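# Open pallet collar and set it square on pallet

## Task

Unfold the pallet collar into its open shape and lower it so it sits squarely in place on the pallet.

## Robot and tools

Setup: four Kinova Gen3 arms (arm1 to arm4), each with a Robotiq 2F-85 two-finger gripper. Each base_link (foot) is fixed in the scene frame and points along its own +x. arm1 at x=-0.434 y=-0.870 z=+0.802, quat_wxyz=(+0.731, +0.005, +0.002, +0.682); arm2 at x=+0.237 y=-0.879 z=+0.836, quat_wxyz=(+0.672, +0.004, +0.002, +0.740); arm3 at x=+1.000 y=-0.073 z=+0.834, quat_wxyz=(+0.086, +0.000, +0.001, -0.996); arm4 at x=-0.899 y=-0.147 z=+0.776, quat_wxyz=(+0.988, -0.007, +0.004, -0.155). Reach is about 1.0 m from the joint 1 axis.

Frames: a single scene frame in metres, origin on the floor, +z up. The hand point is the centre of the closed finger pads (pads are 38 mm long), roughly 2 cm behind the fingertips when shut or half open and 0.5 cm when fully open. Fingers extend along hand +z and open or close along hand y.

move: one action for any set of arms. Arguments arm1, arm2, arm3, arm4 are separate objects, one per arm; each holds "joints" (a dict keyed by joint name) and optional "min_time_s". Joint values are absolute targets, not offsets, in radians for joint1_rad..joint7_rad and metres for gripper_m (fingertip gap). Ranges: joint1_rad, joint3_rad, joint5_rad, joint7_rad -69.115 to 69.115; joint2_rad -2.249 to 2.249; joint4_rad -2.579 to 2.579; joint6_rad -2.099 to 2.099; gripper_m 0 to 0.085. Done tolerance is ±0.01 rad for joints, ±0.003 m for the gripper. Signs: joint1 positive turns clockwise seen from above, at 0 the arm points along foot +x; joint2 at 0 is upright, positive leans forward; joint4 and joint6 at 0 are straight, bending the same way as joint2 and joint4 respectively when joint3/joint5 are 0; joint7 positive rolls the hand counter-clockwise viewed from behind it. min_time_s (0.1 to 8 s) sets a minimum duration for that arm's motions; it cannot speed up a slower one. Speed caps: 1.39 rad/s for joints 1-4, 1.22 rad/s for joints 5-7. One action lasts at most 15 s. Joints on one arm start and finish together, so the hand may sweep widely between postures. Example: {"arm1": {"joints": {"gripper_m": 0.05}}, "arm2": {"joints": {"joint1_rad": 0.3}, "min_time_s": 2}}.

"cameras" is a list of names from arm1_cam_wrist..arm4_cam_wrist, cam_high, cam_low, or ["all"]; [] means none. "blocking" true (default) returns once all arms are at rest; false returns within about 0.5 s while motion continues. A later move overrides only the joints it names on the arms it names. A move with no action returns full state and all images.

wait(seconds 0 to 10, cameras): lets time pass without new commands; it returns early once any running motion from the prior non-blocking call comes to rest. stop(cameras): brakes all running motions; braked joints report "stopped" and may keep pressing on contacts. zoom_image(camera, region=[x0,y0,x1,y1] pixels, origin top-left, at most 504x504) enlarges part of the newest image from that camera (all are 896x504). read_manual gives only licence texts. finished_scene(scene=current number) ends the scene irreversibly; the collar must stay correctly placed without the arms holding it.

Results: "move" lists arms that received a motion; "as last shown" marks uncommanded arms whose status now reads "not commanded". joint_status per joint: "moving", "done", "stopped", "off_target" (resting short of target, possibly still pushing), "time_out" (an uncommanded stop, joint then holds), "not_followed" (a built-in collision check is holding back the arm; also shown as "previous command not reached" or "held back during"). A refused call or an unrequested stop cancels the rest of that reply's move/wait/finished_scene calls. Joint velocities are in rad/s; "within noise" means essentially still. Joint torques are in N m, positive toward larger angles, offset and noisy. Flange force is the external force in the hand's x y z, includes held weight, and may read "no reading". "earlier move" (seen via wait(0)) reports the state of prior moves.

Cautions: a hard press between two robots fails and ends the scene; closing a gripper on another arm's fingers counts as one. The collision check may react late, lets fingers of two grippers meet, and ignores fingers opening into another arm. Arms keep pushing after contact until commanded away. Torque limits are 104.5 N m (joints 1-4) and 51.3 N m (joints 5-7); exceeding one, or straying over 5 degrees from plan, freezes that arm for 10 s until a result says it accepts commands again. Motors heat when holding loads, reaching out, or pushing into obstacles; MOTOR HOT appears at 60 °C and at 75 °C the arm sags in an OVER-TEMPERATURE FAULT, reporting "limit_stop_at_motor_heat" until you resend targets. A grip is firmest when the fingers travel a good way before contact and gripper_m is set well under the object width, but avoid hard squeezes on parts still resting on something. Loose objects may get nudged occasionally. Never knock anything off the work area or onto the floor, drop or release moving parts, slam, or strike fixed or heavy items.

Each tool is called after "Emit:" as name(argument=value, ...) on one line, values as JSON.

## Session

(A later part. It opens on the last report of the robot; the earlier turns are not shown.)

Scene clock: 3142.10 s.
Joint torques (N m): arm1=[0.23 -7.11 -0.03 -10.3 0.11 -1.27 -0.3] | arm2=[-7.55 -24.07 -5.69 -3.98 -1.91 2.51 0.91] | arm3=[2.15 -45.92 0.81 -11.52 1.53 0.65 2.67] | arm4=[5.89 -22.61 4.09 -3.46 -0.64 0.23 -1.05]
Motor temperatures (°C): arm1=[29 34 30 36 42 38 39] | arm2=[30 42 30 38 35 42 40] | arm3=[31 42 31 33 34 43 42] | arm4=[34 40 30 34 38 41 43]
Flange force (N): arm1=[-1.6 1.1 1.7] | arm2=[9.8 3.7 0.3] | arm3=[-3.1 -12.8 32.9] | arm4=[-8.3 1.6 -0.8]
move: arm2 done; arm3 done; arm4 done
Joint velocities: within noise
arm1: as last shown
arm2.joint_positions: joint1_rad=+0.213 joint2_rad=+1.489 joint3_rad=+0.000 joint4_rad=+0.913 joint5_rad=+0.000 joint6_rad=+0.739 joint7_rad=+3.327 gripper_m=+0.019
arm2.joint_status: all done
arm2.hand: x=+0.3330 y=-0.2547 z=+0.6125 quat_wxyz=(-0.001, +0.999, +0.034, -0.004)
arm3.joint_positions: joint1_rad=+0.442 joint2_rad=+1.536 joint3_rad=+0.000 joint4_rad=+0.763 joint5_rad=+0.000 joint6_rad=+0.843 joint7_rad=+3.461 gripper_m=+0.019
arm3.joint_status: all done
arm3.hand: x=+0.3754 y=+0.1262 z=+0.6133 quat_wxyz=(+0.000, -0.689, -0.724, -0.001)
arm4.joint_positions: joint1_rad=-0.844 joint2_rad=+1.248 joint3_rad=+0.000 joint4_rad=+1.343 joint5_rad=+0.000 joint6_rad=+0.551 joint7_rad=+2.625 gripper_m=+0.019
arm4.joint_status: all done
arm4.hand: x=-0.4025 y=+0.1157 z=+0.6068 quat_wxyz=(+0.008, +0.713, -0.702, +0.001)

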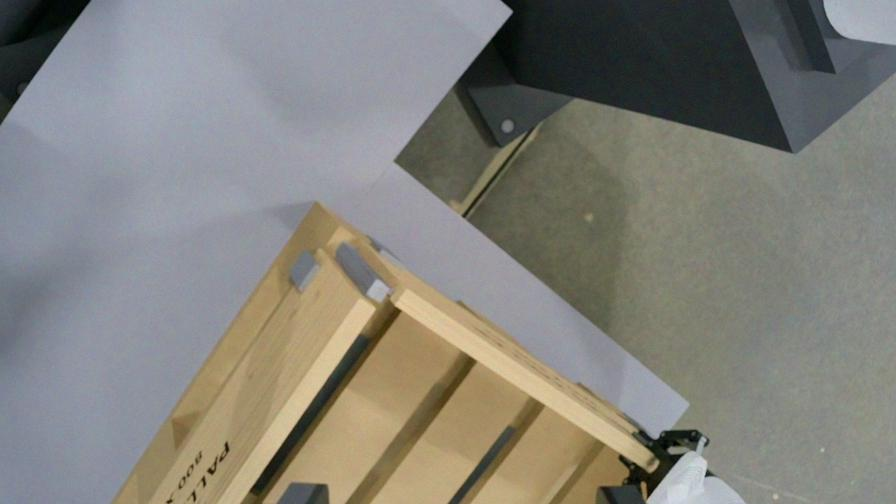

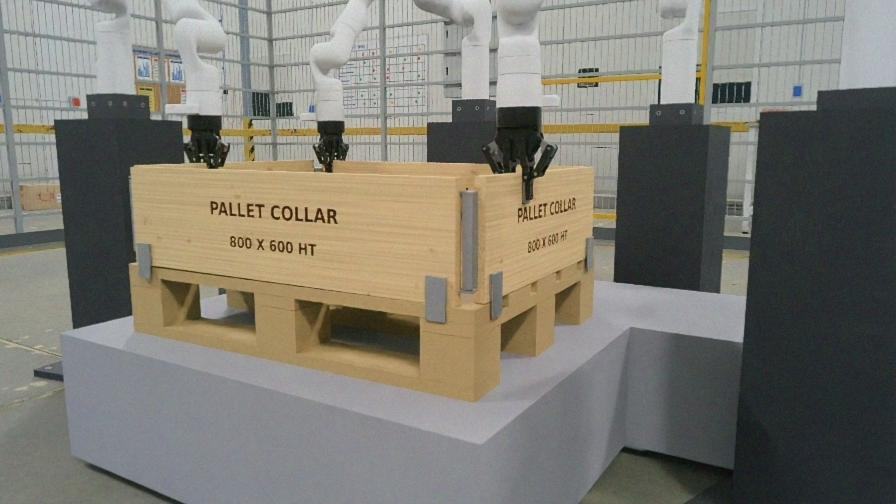

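Emit:
move(arm3={"joints":{"joint2_rad":1.5429,"joint4_rad":0.7563,"joint6_rad":0.8424},"min_time_s":1.2})

Emit:
move(arm3={"joints":{"joint2_rad":1.5475,"joint4_rad":0.7519,"joint6_rad":0.8422},"min_time_s":1.2}, cameras=["cam_low"])

Scene clock: 3150.33 s.
Joint torques (N m): arm1=[0.1 -7.06 0.03 -10.3 0.11 -1.36 -0.27] | arm2=[-7.12 -26.57 -5.19 -3.68 -1.64 3.43 1.05] | arm3=[3.42 -42.01 2.78 -11.11 2.67 -0.19 2.7] | arm4=[4.86 -21.57 2.97 -1.03 -0.8 1.68 -0.92]
Motor temperatures (°C): arm1=[29 34 30 36 42 38 39] | arm2=[30 41 30 38 35 41 40] | arm3=[31 42 31 33 34 43 42] | arm4=[34 40 30 34 38 41 43]
Flange force (N): arm1=[-1.5 1.1 1.4] | arm2=[9.6 0.4 6.7] | arm3=[-6.2 -10.4 24.7] | arm4=[-9.1 -3.5 1.1]
move: arm3 done
Joint velocities: within noise
arm1, arm4: as last shown
arm2.joint_positions: joint1_rad=+0.213 joint2_rad=+1.490 joint3_rad=+0.000 joint4_rad=+0.913 joint5_rad=+0.000 joint6_rad=+0.739 joint7_rad=+3.327 gripper_m=+0.019
arm2.joint_status: not commanded
arm2.hand: x=+0.3330 y=-0.2547 z=+0.6125 quat_wxyz=(-0.001, +0.999, +0.035, -0.004)
arm3.joint_positions: joint1_rad=+0.442 joint2_rad=+1.543 joint3_rad=+0.000 joint4_rad=+0.756 joint5_rad=+0.000 joint6_rad=+0.842 joint7_rad=+3.461 gripper_m=+0.019
arm3.joint_status: all done
arm3.hand: x=+0.3753 y=+0.1262 z=+0.6104 quat_wxyz=(+0.001, -0.689, -0.724, -0.001)
pictures: none

Scene clock: 3151.80 s.
Joint torques (N m): arm1=[0.19 -7.16 -0.02 -10.3 0.09 -1.3 -0.22] | arm2=[-6.3 -28.31 -4.38 -3.94 -1.33 3.72 1.04] | arm3=[4.38 -35.67 3.48 -11.46 3.02 -2.31 2.72] | arm4=[5.63 -21.49 3.77 -1.7 -0.61 1.13 -0.88]
Motor temperatures (°C): arm1=[29 34 30 36 42 38 39] | arm2=[30 41 30 38 35 41 40] | arm3=[31 42 31 33 34 43 42] | arm4=[34 40 30 34 38 41 43]
Flange force (N): arm1=[-1.5 1.3 1.6] | arm2=[8.5 -0.6 10.2] | arm3=[-10.8 -2.3 9.0] | arm4=[-9.8 -1.6 -0.4]
move: arm3 done
Joint velocities: within noise
arm1.joint_positions: joint1_rad=-0.100 joint2_rad=-0.200 joint3_rad=+0.000 joint4_rad=+1.467 joint5_rad=+0.000 joint6_rad=+1.450 joint7_rad=+0.631 gripper_m=+0.050
arm1.joint_status: not commanded
arm1.hand: x=-0.4153 y=-0.5275 z=+1.3115 quat_wxyz=(-0.059, +0.317, -0.924, -0.206)
arm2, arm4: as last shown
arm3.joint_positions: joint1_rad=+0.442 joint2_rad=+1.548 joint3_rad=+0.000 joint4_rad=+0.752 joint5_rad=+0.000 joint6_rad=+0.842 joint7_rad=+3.461 gripper_m=+0.019
arm3.joint_status: all done
arm3.hand: x=+0.3753 y=+0.1262 z=+0.6084 quat_wxyz=(+0.001, -0.689, -0.724, -0.001)

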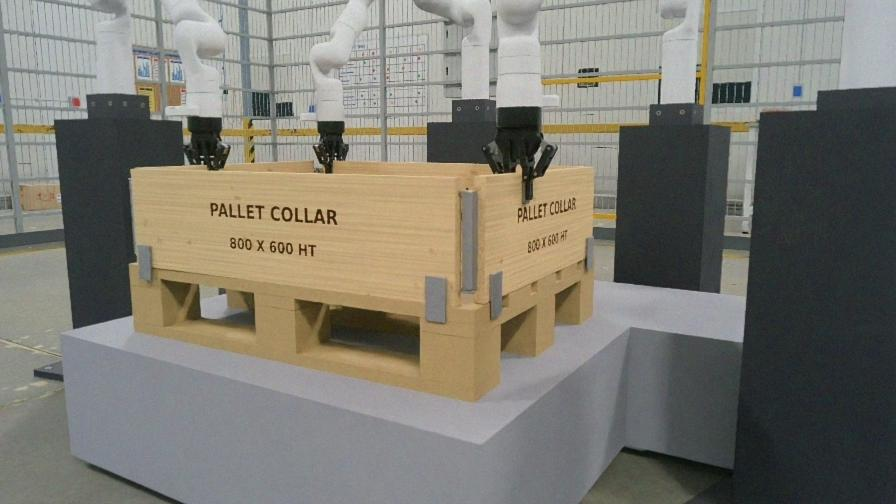

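Emit:
move(arm2={"joints":{"joint2_rad":1.4939,"joint4_rad":0.9094,"joint6_rad":0.7383},"min_time_s":1.2}, cameras=[])

Emit:
move(arm4={"joints":{"gripper_m":0.06}}, arm3={"joints":{"gripper_m":0.06}}, arm2={"joints":{"gripper_m":0.06}}, cameras=["all"])

Emit:
zoom_image(camera="cam_low", region=[400, 250, 600, 330])

Emit:
zoom_image(camera="cam_low", region=[125, 230, 325, 310])

Emit:
zoom_image(camera="arm1_cam_wrist", region=[280, 190, 440, 310])

Scene clock: 3161.03 s.
Joint torques (N m): arm1=[0.18 -7.1 0.04 -10.31 0.1 -1.29 -0.22] | arm2=[-7.54 -25.05 -5.28 -4.04 -1.64 2.81 0.91] | arm3=[2.98 -40.8 1.88 -10.55 2.1 0.16 2.67] | arm4=[4.8 -21.47 2.9 -0.72 -0.78 1.83 -0.92]
Motor temperatures (°C): arm1=[29 34 30 36 42 38 39] | arm2=[30 41 30 38 35 41 40] | arm3=[31 42 31 33 34 43 42] | arm4=[34 40 30 34 38 41 43]
Flange force (N): arm1=[-1.3 1.3 1.7] | arm2=[9.9 3.3 2.4] | arm3=[-5.7 -9.5 23.2] | arm4=[-9.4 -4.3 1.3]
move: arm2 done
Joint velocities: within noise
arm1, arm3, arm4: as last shown
arm2.joint_positions: joint1_rad=+0.213 joint2_rad=+1.494 joint3_rad=+0.000 joint4_rad=+0.909 joint5_rad=+0.000 joint6_rad=+0.738 joint7_rad=+3.327 gripper_m=+0.019
arm2.joint_status: all done
arm2.hand: x=+0.3330 y=-0.2547 z=+0.6106 quat_wxyz=(-0.001, +0.999, +0.034, -0.004)
arm3.joint_positions: joint1_rad=+0.442 joint2_rad=+1.547 joint3_rad=+0.000 joint4_rad=+0.752 joint5_rad=+0.000 joint6_rad=+0.842 joint7_rad=+3.461 gripper_m=+0.019

Scene clock: 3162.03 s.
Joint torques (N m): arm1=[0.14 -7.06 0 -10.32 0.1 -1.32 -0.28] | arm2=[-0.47 -26.46 0.53 -8.12 -0.02 -0.15 -0.17] | arm3=[1.03 -28.42 -0.44 -5.97 0.08 0.39 0.44] | arm4=[0.6 -24.03 1.11 -3.87 -0.05 0.12 -0.15]
Motor temperatures (°C): arm1=[29 34 30 36 42 38 39] | arm2=[30 41 30 38 35 41 40] | arm3=[31 42 31 33 34 43 42] | arm4=[34 40 30 34 38 41 43]
Flange force (N): arm1=[-1.5 1.0 1.6] | arm2=[-1.7 11.2 -3.2] | arm3=[0.3 -7.5 4.6] | arm4=[-1.7 -2.6 1.6]
move: arm2 done; arm3 done; arm4 done
Joint velocities: within noise
arm1: as last shown
arm2.joint_positions: joint1_rad=+0.213 joint2_rad=+1.494 joint3_rad=+0.000 joint4_rad=+0.909 joint5_rad=+0.000 joint6_rad=+0.738 joint7_rad=+3.327 gripper_m=+0.060
arm2.joint_status: all done
arm2.hand: x=+0.3329 y=-0.2547 z=+0.6105 quat_wxyz=(-0.001, +0.999, +0.035, -0.004)
arm3.joint_positions: joint1_rad=+0.442 joint2_rad=+1.547 joint3_rad=+0.000 joint4_rad=+0.752 joint5_rad=+0.000 joint6_rad=+0.842 joint7_rad=+3.461 gripper_m=+0.060
arm3.joint_status: all done
arm3.hand: x=+0.3753 y=+0.1263 z=+0.6084 quat_wxyz=(+0.001, -0.689, -0.724, -0.001)
arm4.joint_positions: joint1_rad=-0.844 joint2_rad=+1.248 joint3_rad=+0.000 joint4_rad=+1.343 joint5_rad=+0.000 joint6_rad=+0.551 joint7_rad=+2.625 gripper_m=+0.060
arm4.joint_status: all done
arm4.hand: x=-0.4025 y=+0.1157 z=+0.6068 quat_wxyz=(+0.008, +0.713, -0.702, +0.001)
pictures: arm1_cam_wrist, arm2_cam_wrist, arm3_cam_wrist, arm4_cam_wrist, cam_high, cam_low

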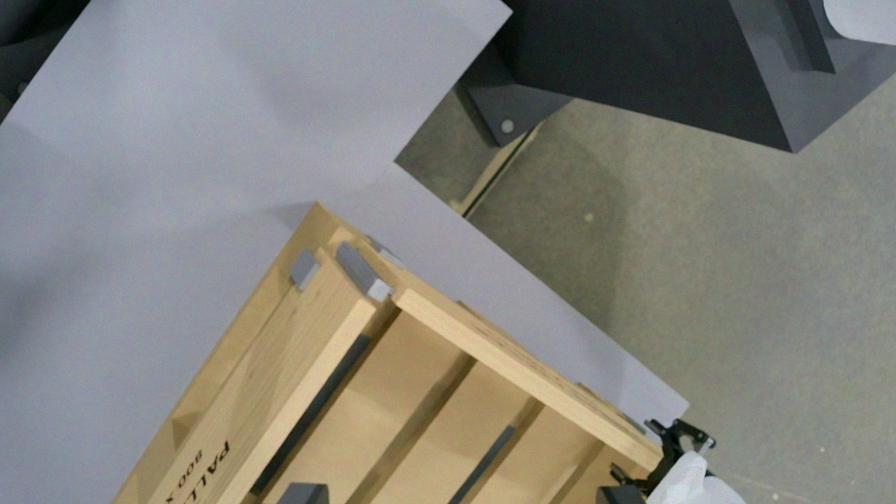

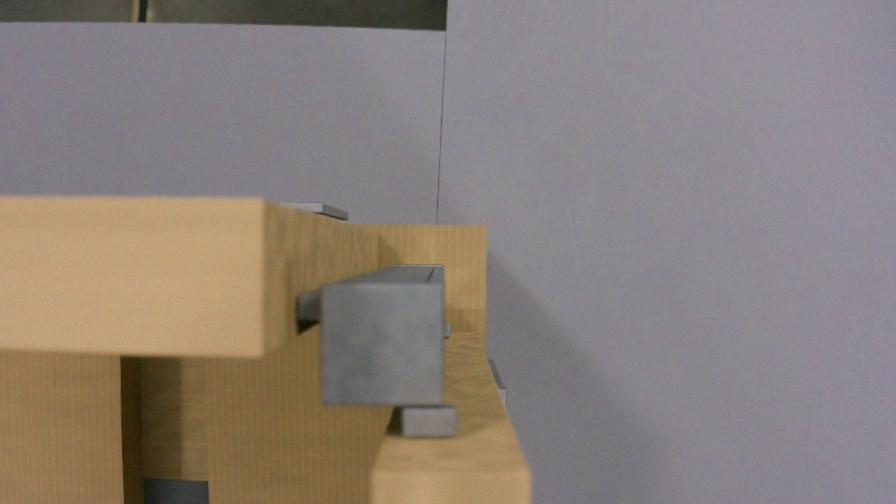

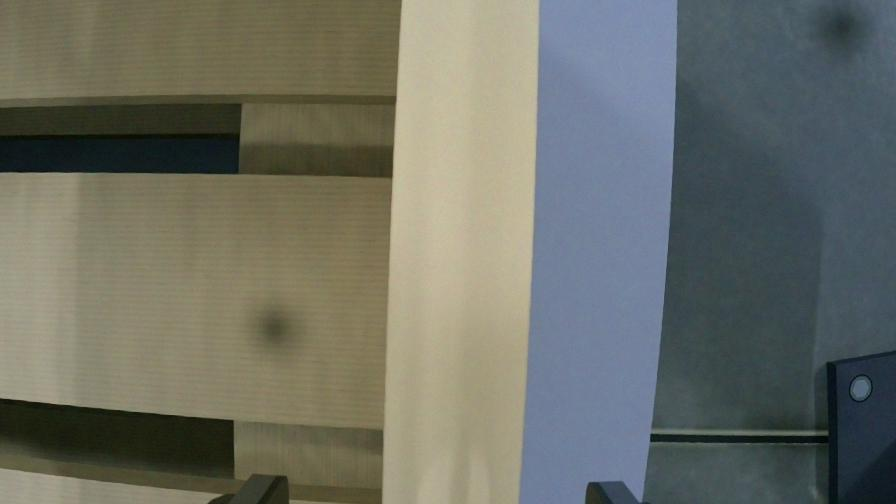

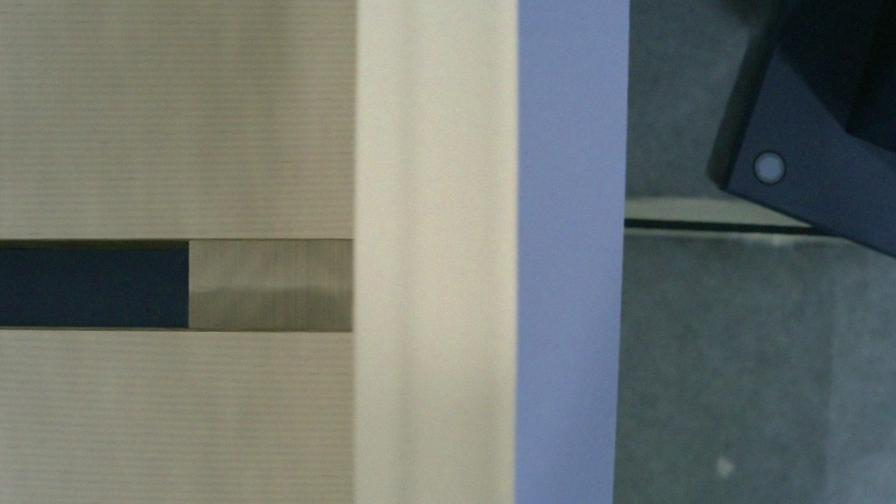

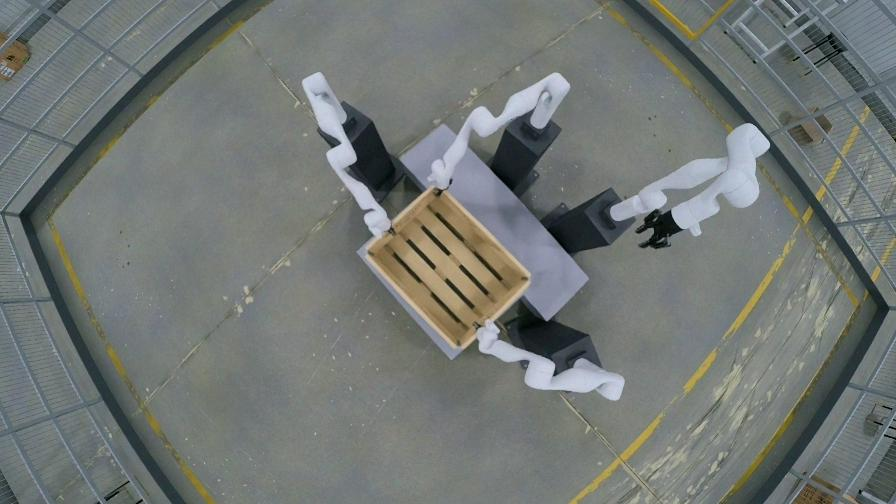

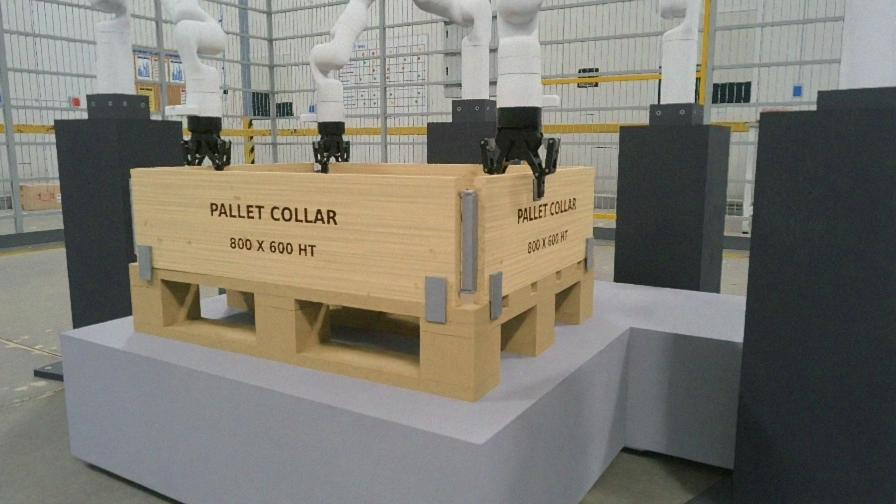

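Scaled by 2.520 from the camera's image (finer frame: 1280x720).

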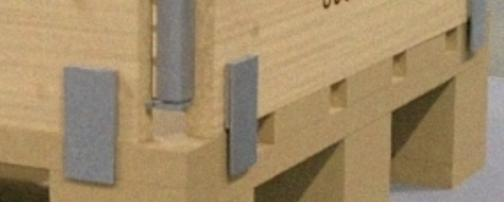

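Scaled by 2.520 from the camera's image (finer frame: 1280x720).

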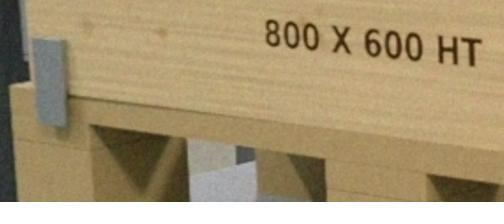

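Scaled by 3.150 from the camera's image (finer frame: 1280x720).

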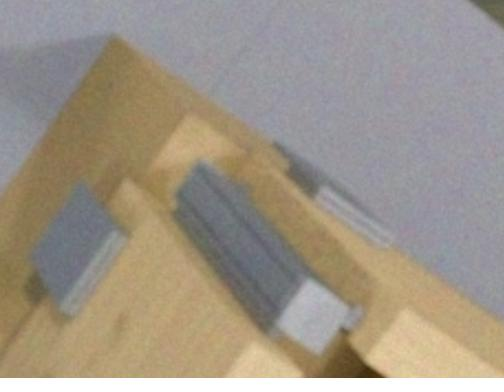

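Emit:
move(arm4={"joints":{"joint2_rad":1.144,"joint4_rad":1.3916,"joint6_rad":0.606},"min_time_s":3}, arm2={"joints":{"joint2_rad":1.3926,"joint4_rad":0.9886,"joint6_rad":0.7604},"min_time_s":3}, arm3={"joints":{"joint2_rad":1.4400,"joint4_rad":0.8430,"joint6_rad":0.8586},"min_time_s":3}, cameras=["arm2_cam_wrist","cam_low"])

Scene clock: 3177.33 s.
Joint torques (N m): arm1=[0.17 -7.14 0.02 -10.25 0.04 -1.29 -0.28] | arm2=[-0.52 -26.52 0.55 -8.24 -0.02 -0.16 -0.18] | arm3=[1.05 -28.34 -0.42 -6.07 0.09 0.4 0.46] | arm4=[0.58 -23.64 0.98 -4.25 -0.04 0.15 -0.16]
Motor temperatures (°C): arm1=[29 34 30 36 42 38 39] | arm2=[30 41 30 38 35 41 40] | arm3=[30 41 31 33 34 43 42] | arm4=[34 40 30 34 38 40 43]
Flange force (N): arm1=[-1.6 1.4 1.5] | arm2=[-1.4 10.1 -1.8] | arm3=[0.0 -6.9 3.9] | arm4=[-1.7 -2.6 1.3]
move: arm2 done; arm3 done; arm4 done
Joint velocities: within noise
arm1: as last shown
arm2.joint_positions: joint1_rad=+0.213 joint2_rad=+1.393 joint3_rad=+0.000 joint4_rad=+0.989 joint5_rad=+0.000 joint6_rad=+0.760 joint7_rad=+3.327 gripper_m=+0.060
arm2.joint_status: all done
arm2.hand: x=+0.3333 y=-0.2551 z=+0.6575 quat_wxyz=(-0.001, +0.999, +0.035, -0.004)
arm3.joint_positions: joint1_rad=+0.442 joint2_rad=+1.440 joint3_rad=+0.000 joint4_rad=+0.843 joint5_rad=+0.000 joint6_rad=+0.859 joint7_rad=+3.461 gripper_m=+0.060
arm3.joint_status: all done
arm3.hand: x=+0.3754 y=+0.1261 z=+0.6574 quat_wxyz=(+0.000, -0.689, -0.724, -0.001)
arm4.joint_positions: joint1_rad=-0.844 joint2_rad=+1.144 joint3_rad=+0.000 joint4_rad=+1.392 joint5_rad=+0.000 joint6_rad=+0.606 joint7_rad=+2.625 gripper_m=+0.060
arm4.joint_status: all done
arm4.hand: x=-0.4032 y=+0.1156 z=+0.6570 quat_wxyz=(+0.008, +0.713, -0.702, +0.001)

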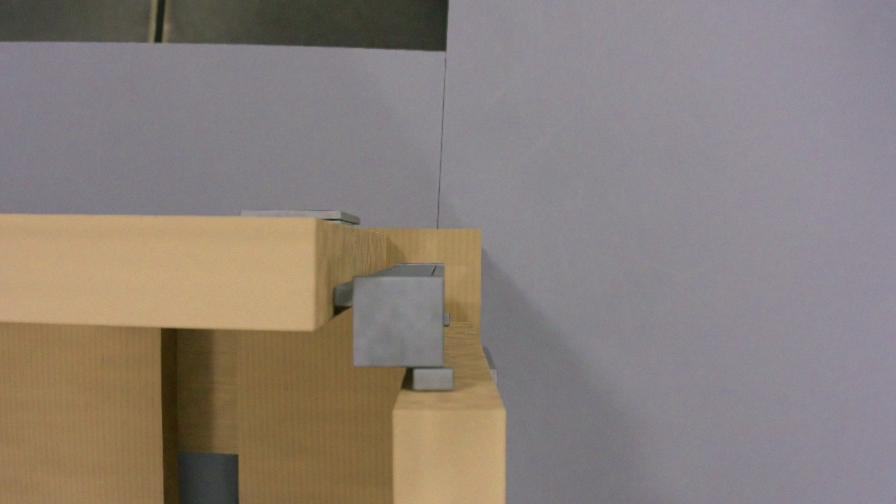

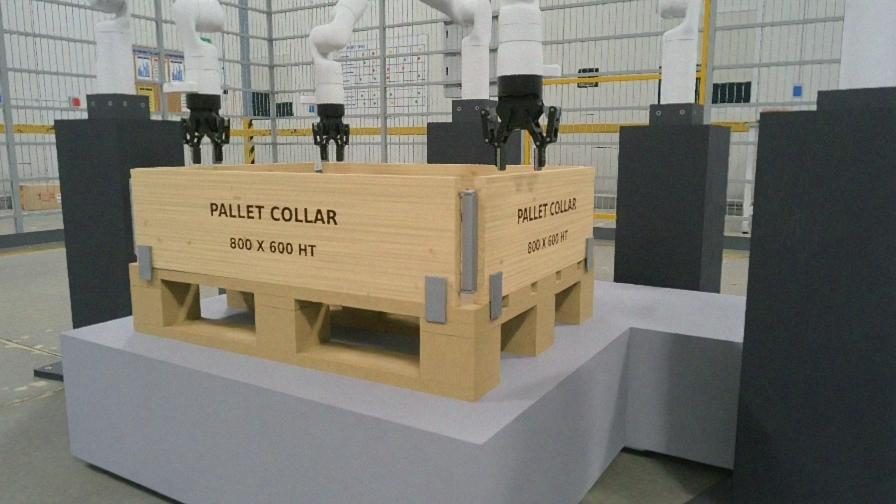

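Emit:
zoom_image(camera="arm2_cam_wrist", region=[220, 180, 540, 400])

Emit:
move(arm4={"joints":{"joint2_rad":0.6,"joint4_rad":1.5,"joint6_rad":1.04},"min_time_s":3}, arm2={"joints":{"joint2_rad":0.7,"joint4_rad":1.3,"joint6_rad":1.14},"min_time_s":3}, arm3={"joints":{"joint2_rad":0.8,"joint4_rad":1.2,"joint6_rad":1.14},"min_time_s":3}, cameras=["arm1_cam_wrist","arm2_cam_wrist","arm3_cam_wrist","arm4_cam_wrist","cam_high"])

Scaled by 1.575 from the camera's image (finer frame: 1280x720).

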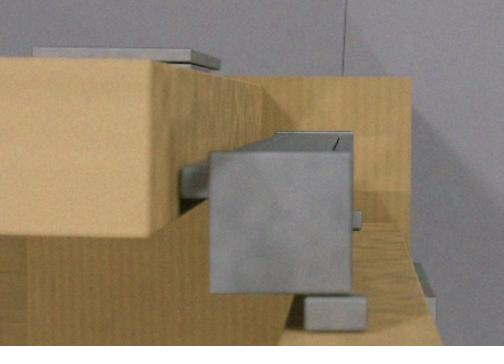

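Scene clock: 3190.87 s.
Joint torques (N m): arm1=[0.14 -7.12 0.1 -10.32 0.14 -1.31 -0.3] | arm2=[-0.5 -21.85 0.34 -10.3 -0.01 -0.11 -0.19] | arm3=[1.03 -24.06 -0.58 -7.38 0.1 0.37 0.46] | arm4=[0.57 -19.65 0.91 -6.83 -0.01 0.15 -0.13]
Motor temperatures (°C): arm1=[29 34 30 36 42 38 39] | arm2=[30 41 30 38 35 41 40] | arm3=[30 41 31 33 34 43 42] | arm4=[34 41 30 33 38 40 43]
Flange force (N): arm1=[-1.4 1.2 1.6] | arm2=[-0.7 7.5 3.8] | arm3=[-0.3 -6.3 0.8] | arm4=[-2.2 -3.1 -0.2]
move: arm2 done; arm3 done; arm4 done
Joint velocities: within noise
arm1: as last shown
arm2.joint_positions: joint1_rad=+0.213 joint2_rad=+0.700 joint3_rad=+0.000 joint4_rad=+1.300 joint5_rad=+0.000 joint6_rad=+1.140 joint7_rad=+3.327 gripper_m=+0.060
arm2.joint_status: all done
arm2.hand: x=+0.3275 y=-0.3289 z=+1.0016 quat_wxyz=(-0.002, +0.999, +0.035, -0.004)
arm3.joint_positions: joint1_rad=+0.442 joint2_rad=+0.800 joint3_rad=+0.000 joint4_rad=+1.200 joint5_rad=+0.000 joint6_rad=+1.140 joint7_rad=+3.461 gripper_m=+0.060
arm3.joint_status: all done
arm3.hand: x=+0.4397 y=+0.1076 z=+0.9703 quat_wxyz=(+0.001, -0.689, -0.724, -0.001)
arm4.joint_positions: joint1_rad=-0.844 joint2_rad=+0.600 joint3_rad=+0.000 joint4_rad=+1.500 joint5_rad=+0.000 joint6_rad=+1.040 joint7_rad=+2.625 gripper_m=+0.060
arm4.joint_status: all done
arm4.hand: x=-0.4459 y=+0.0923 z=+0.9305 quat_wxyz=(+0.007, +0.713, -0.702, +0.001)

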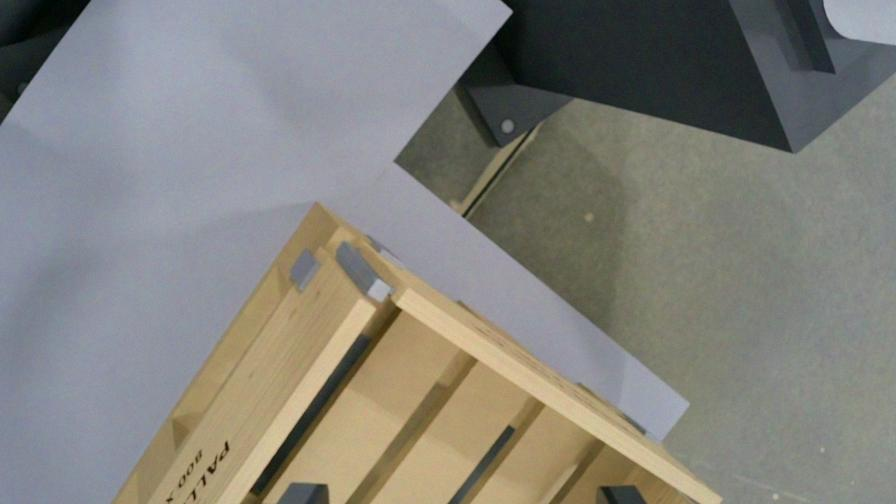

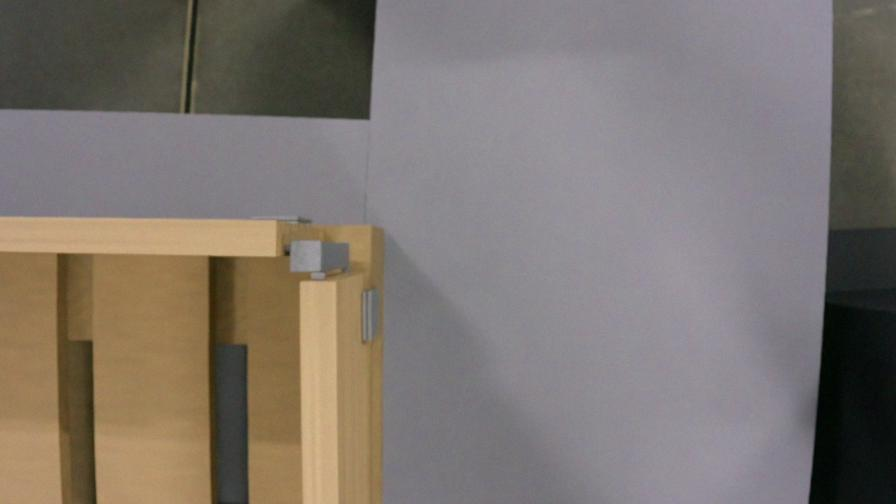

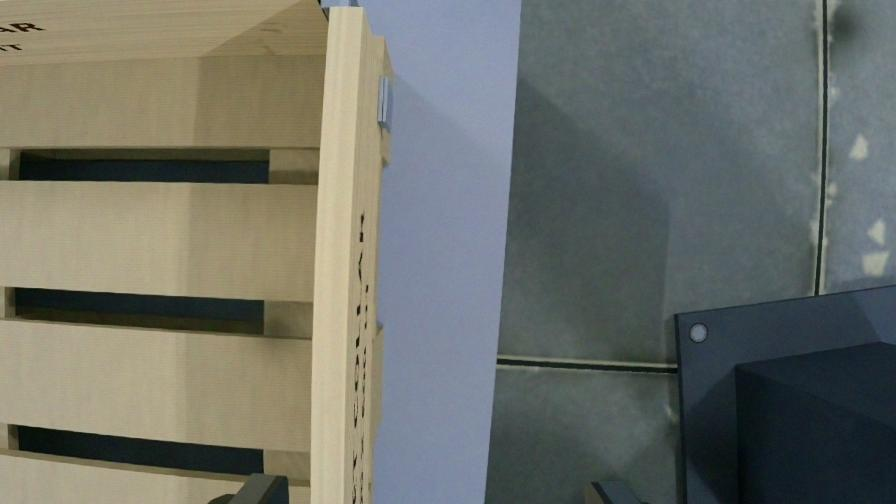

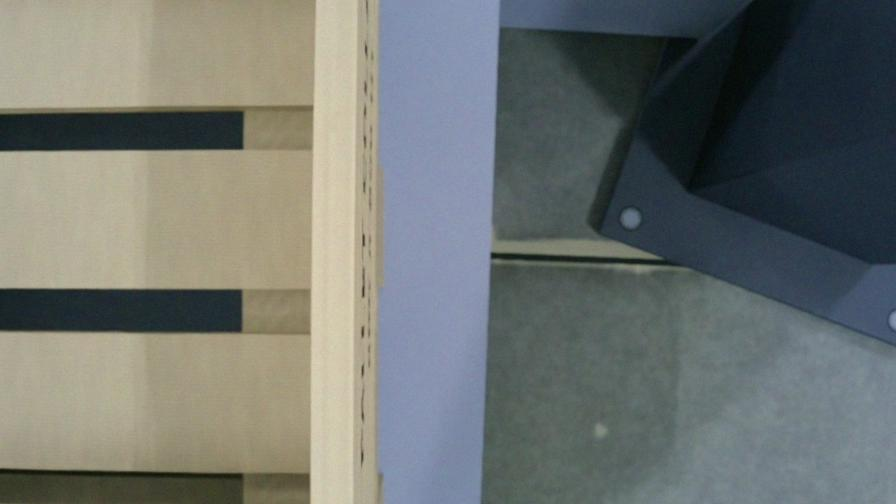

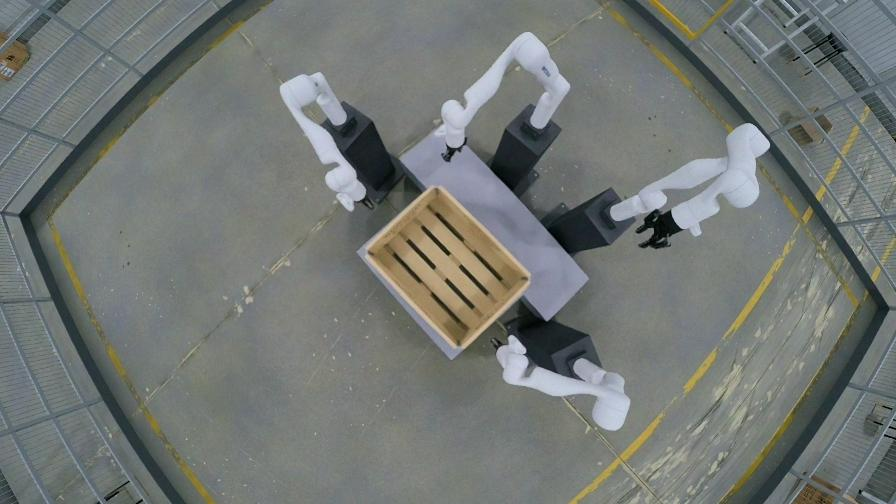

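Emit:
finished_scene(scene=1)

The scene is finished: the task was done.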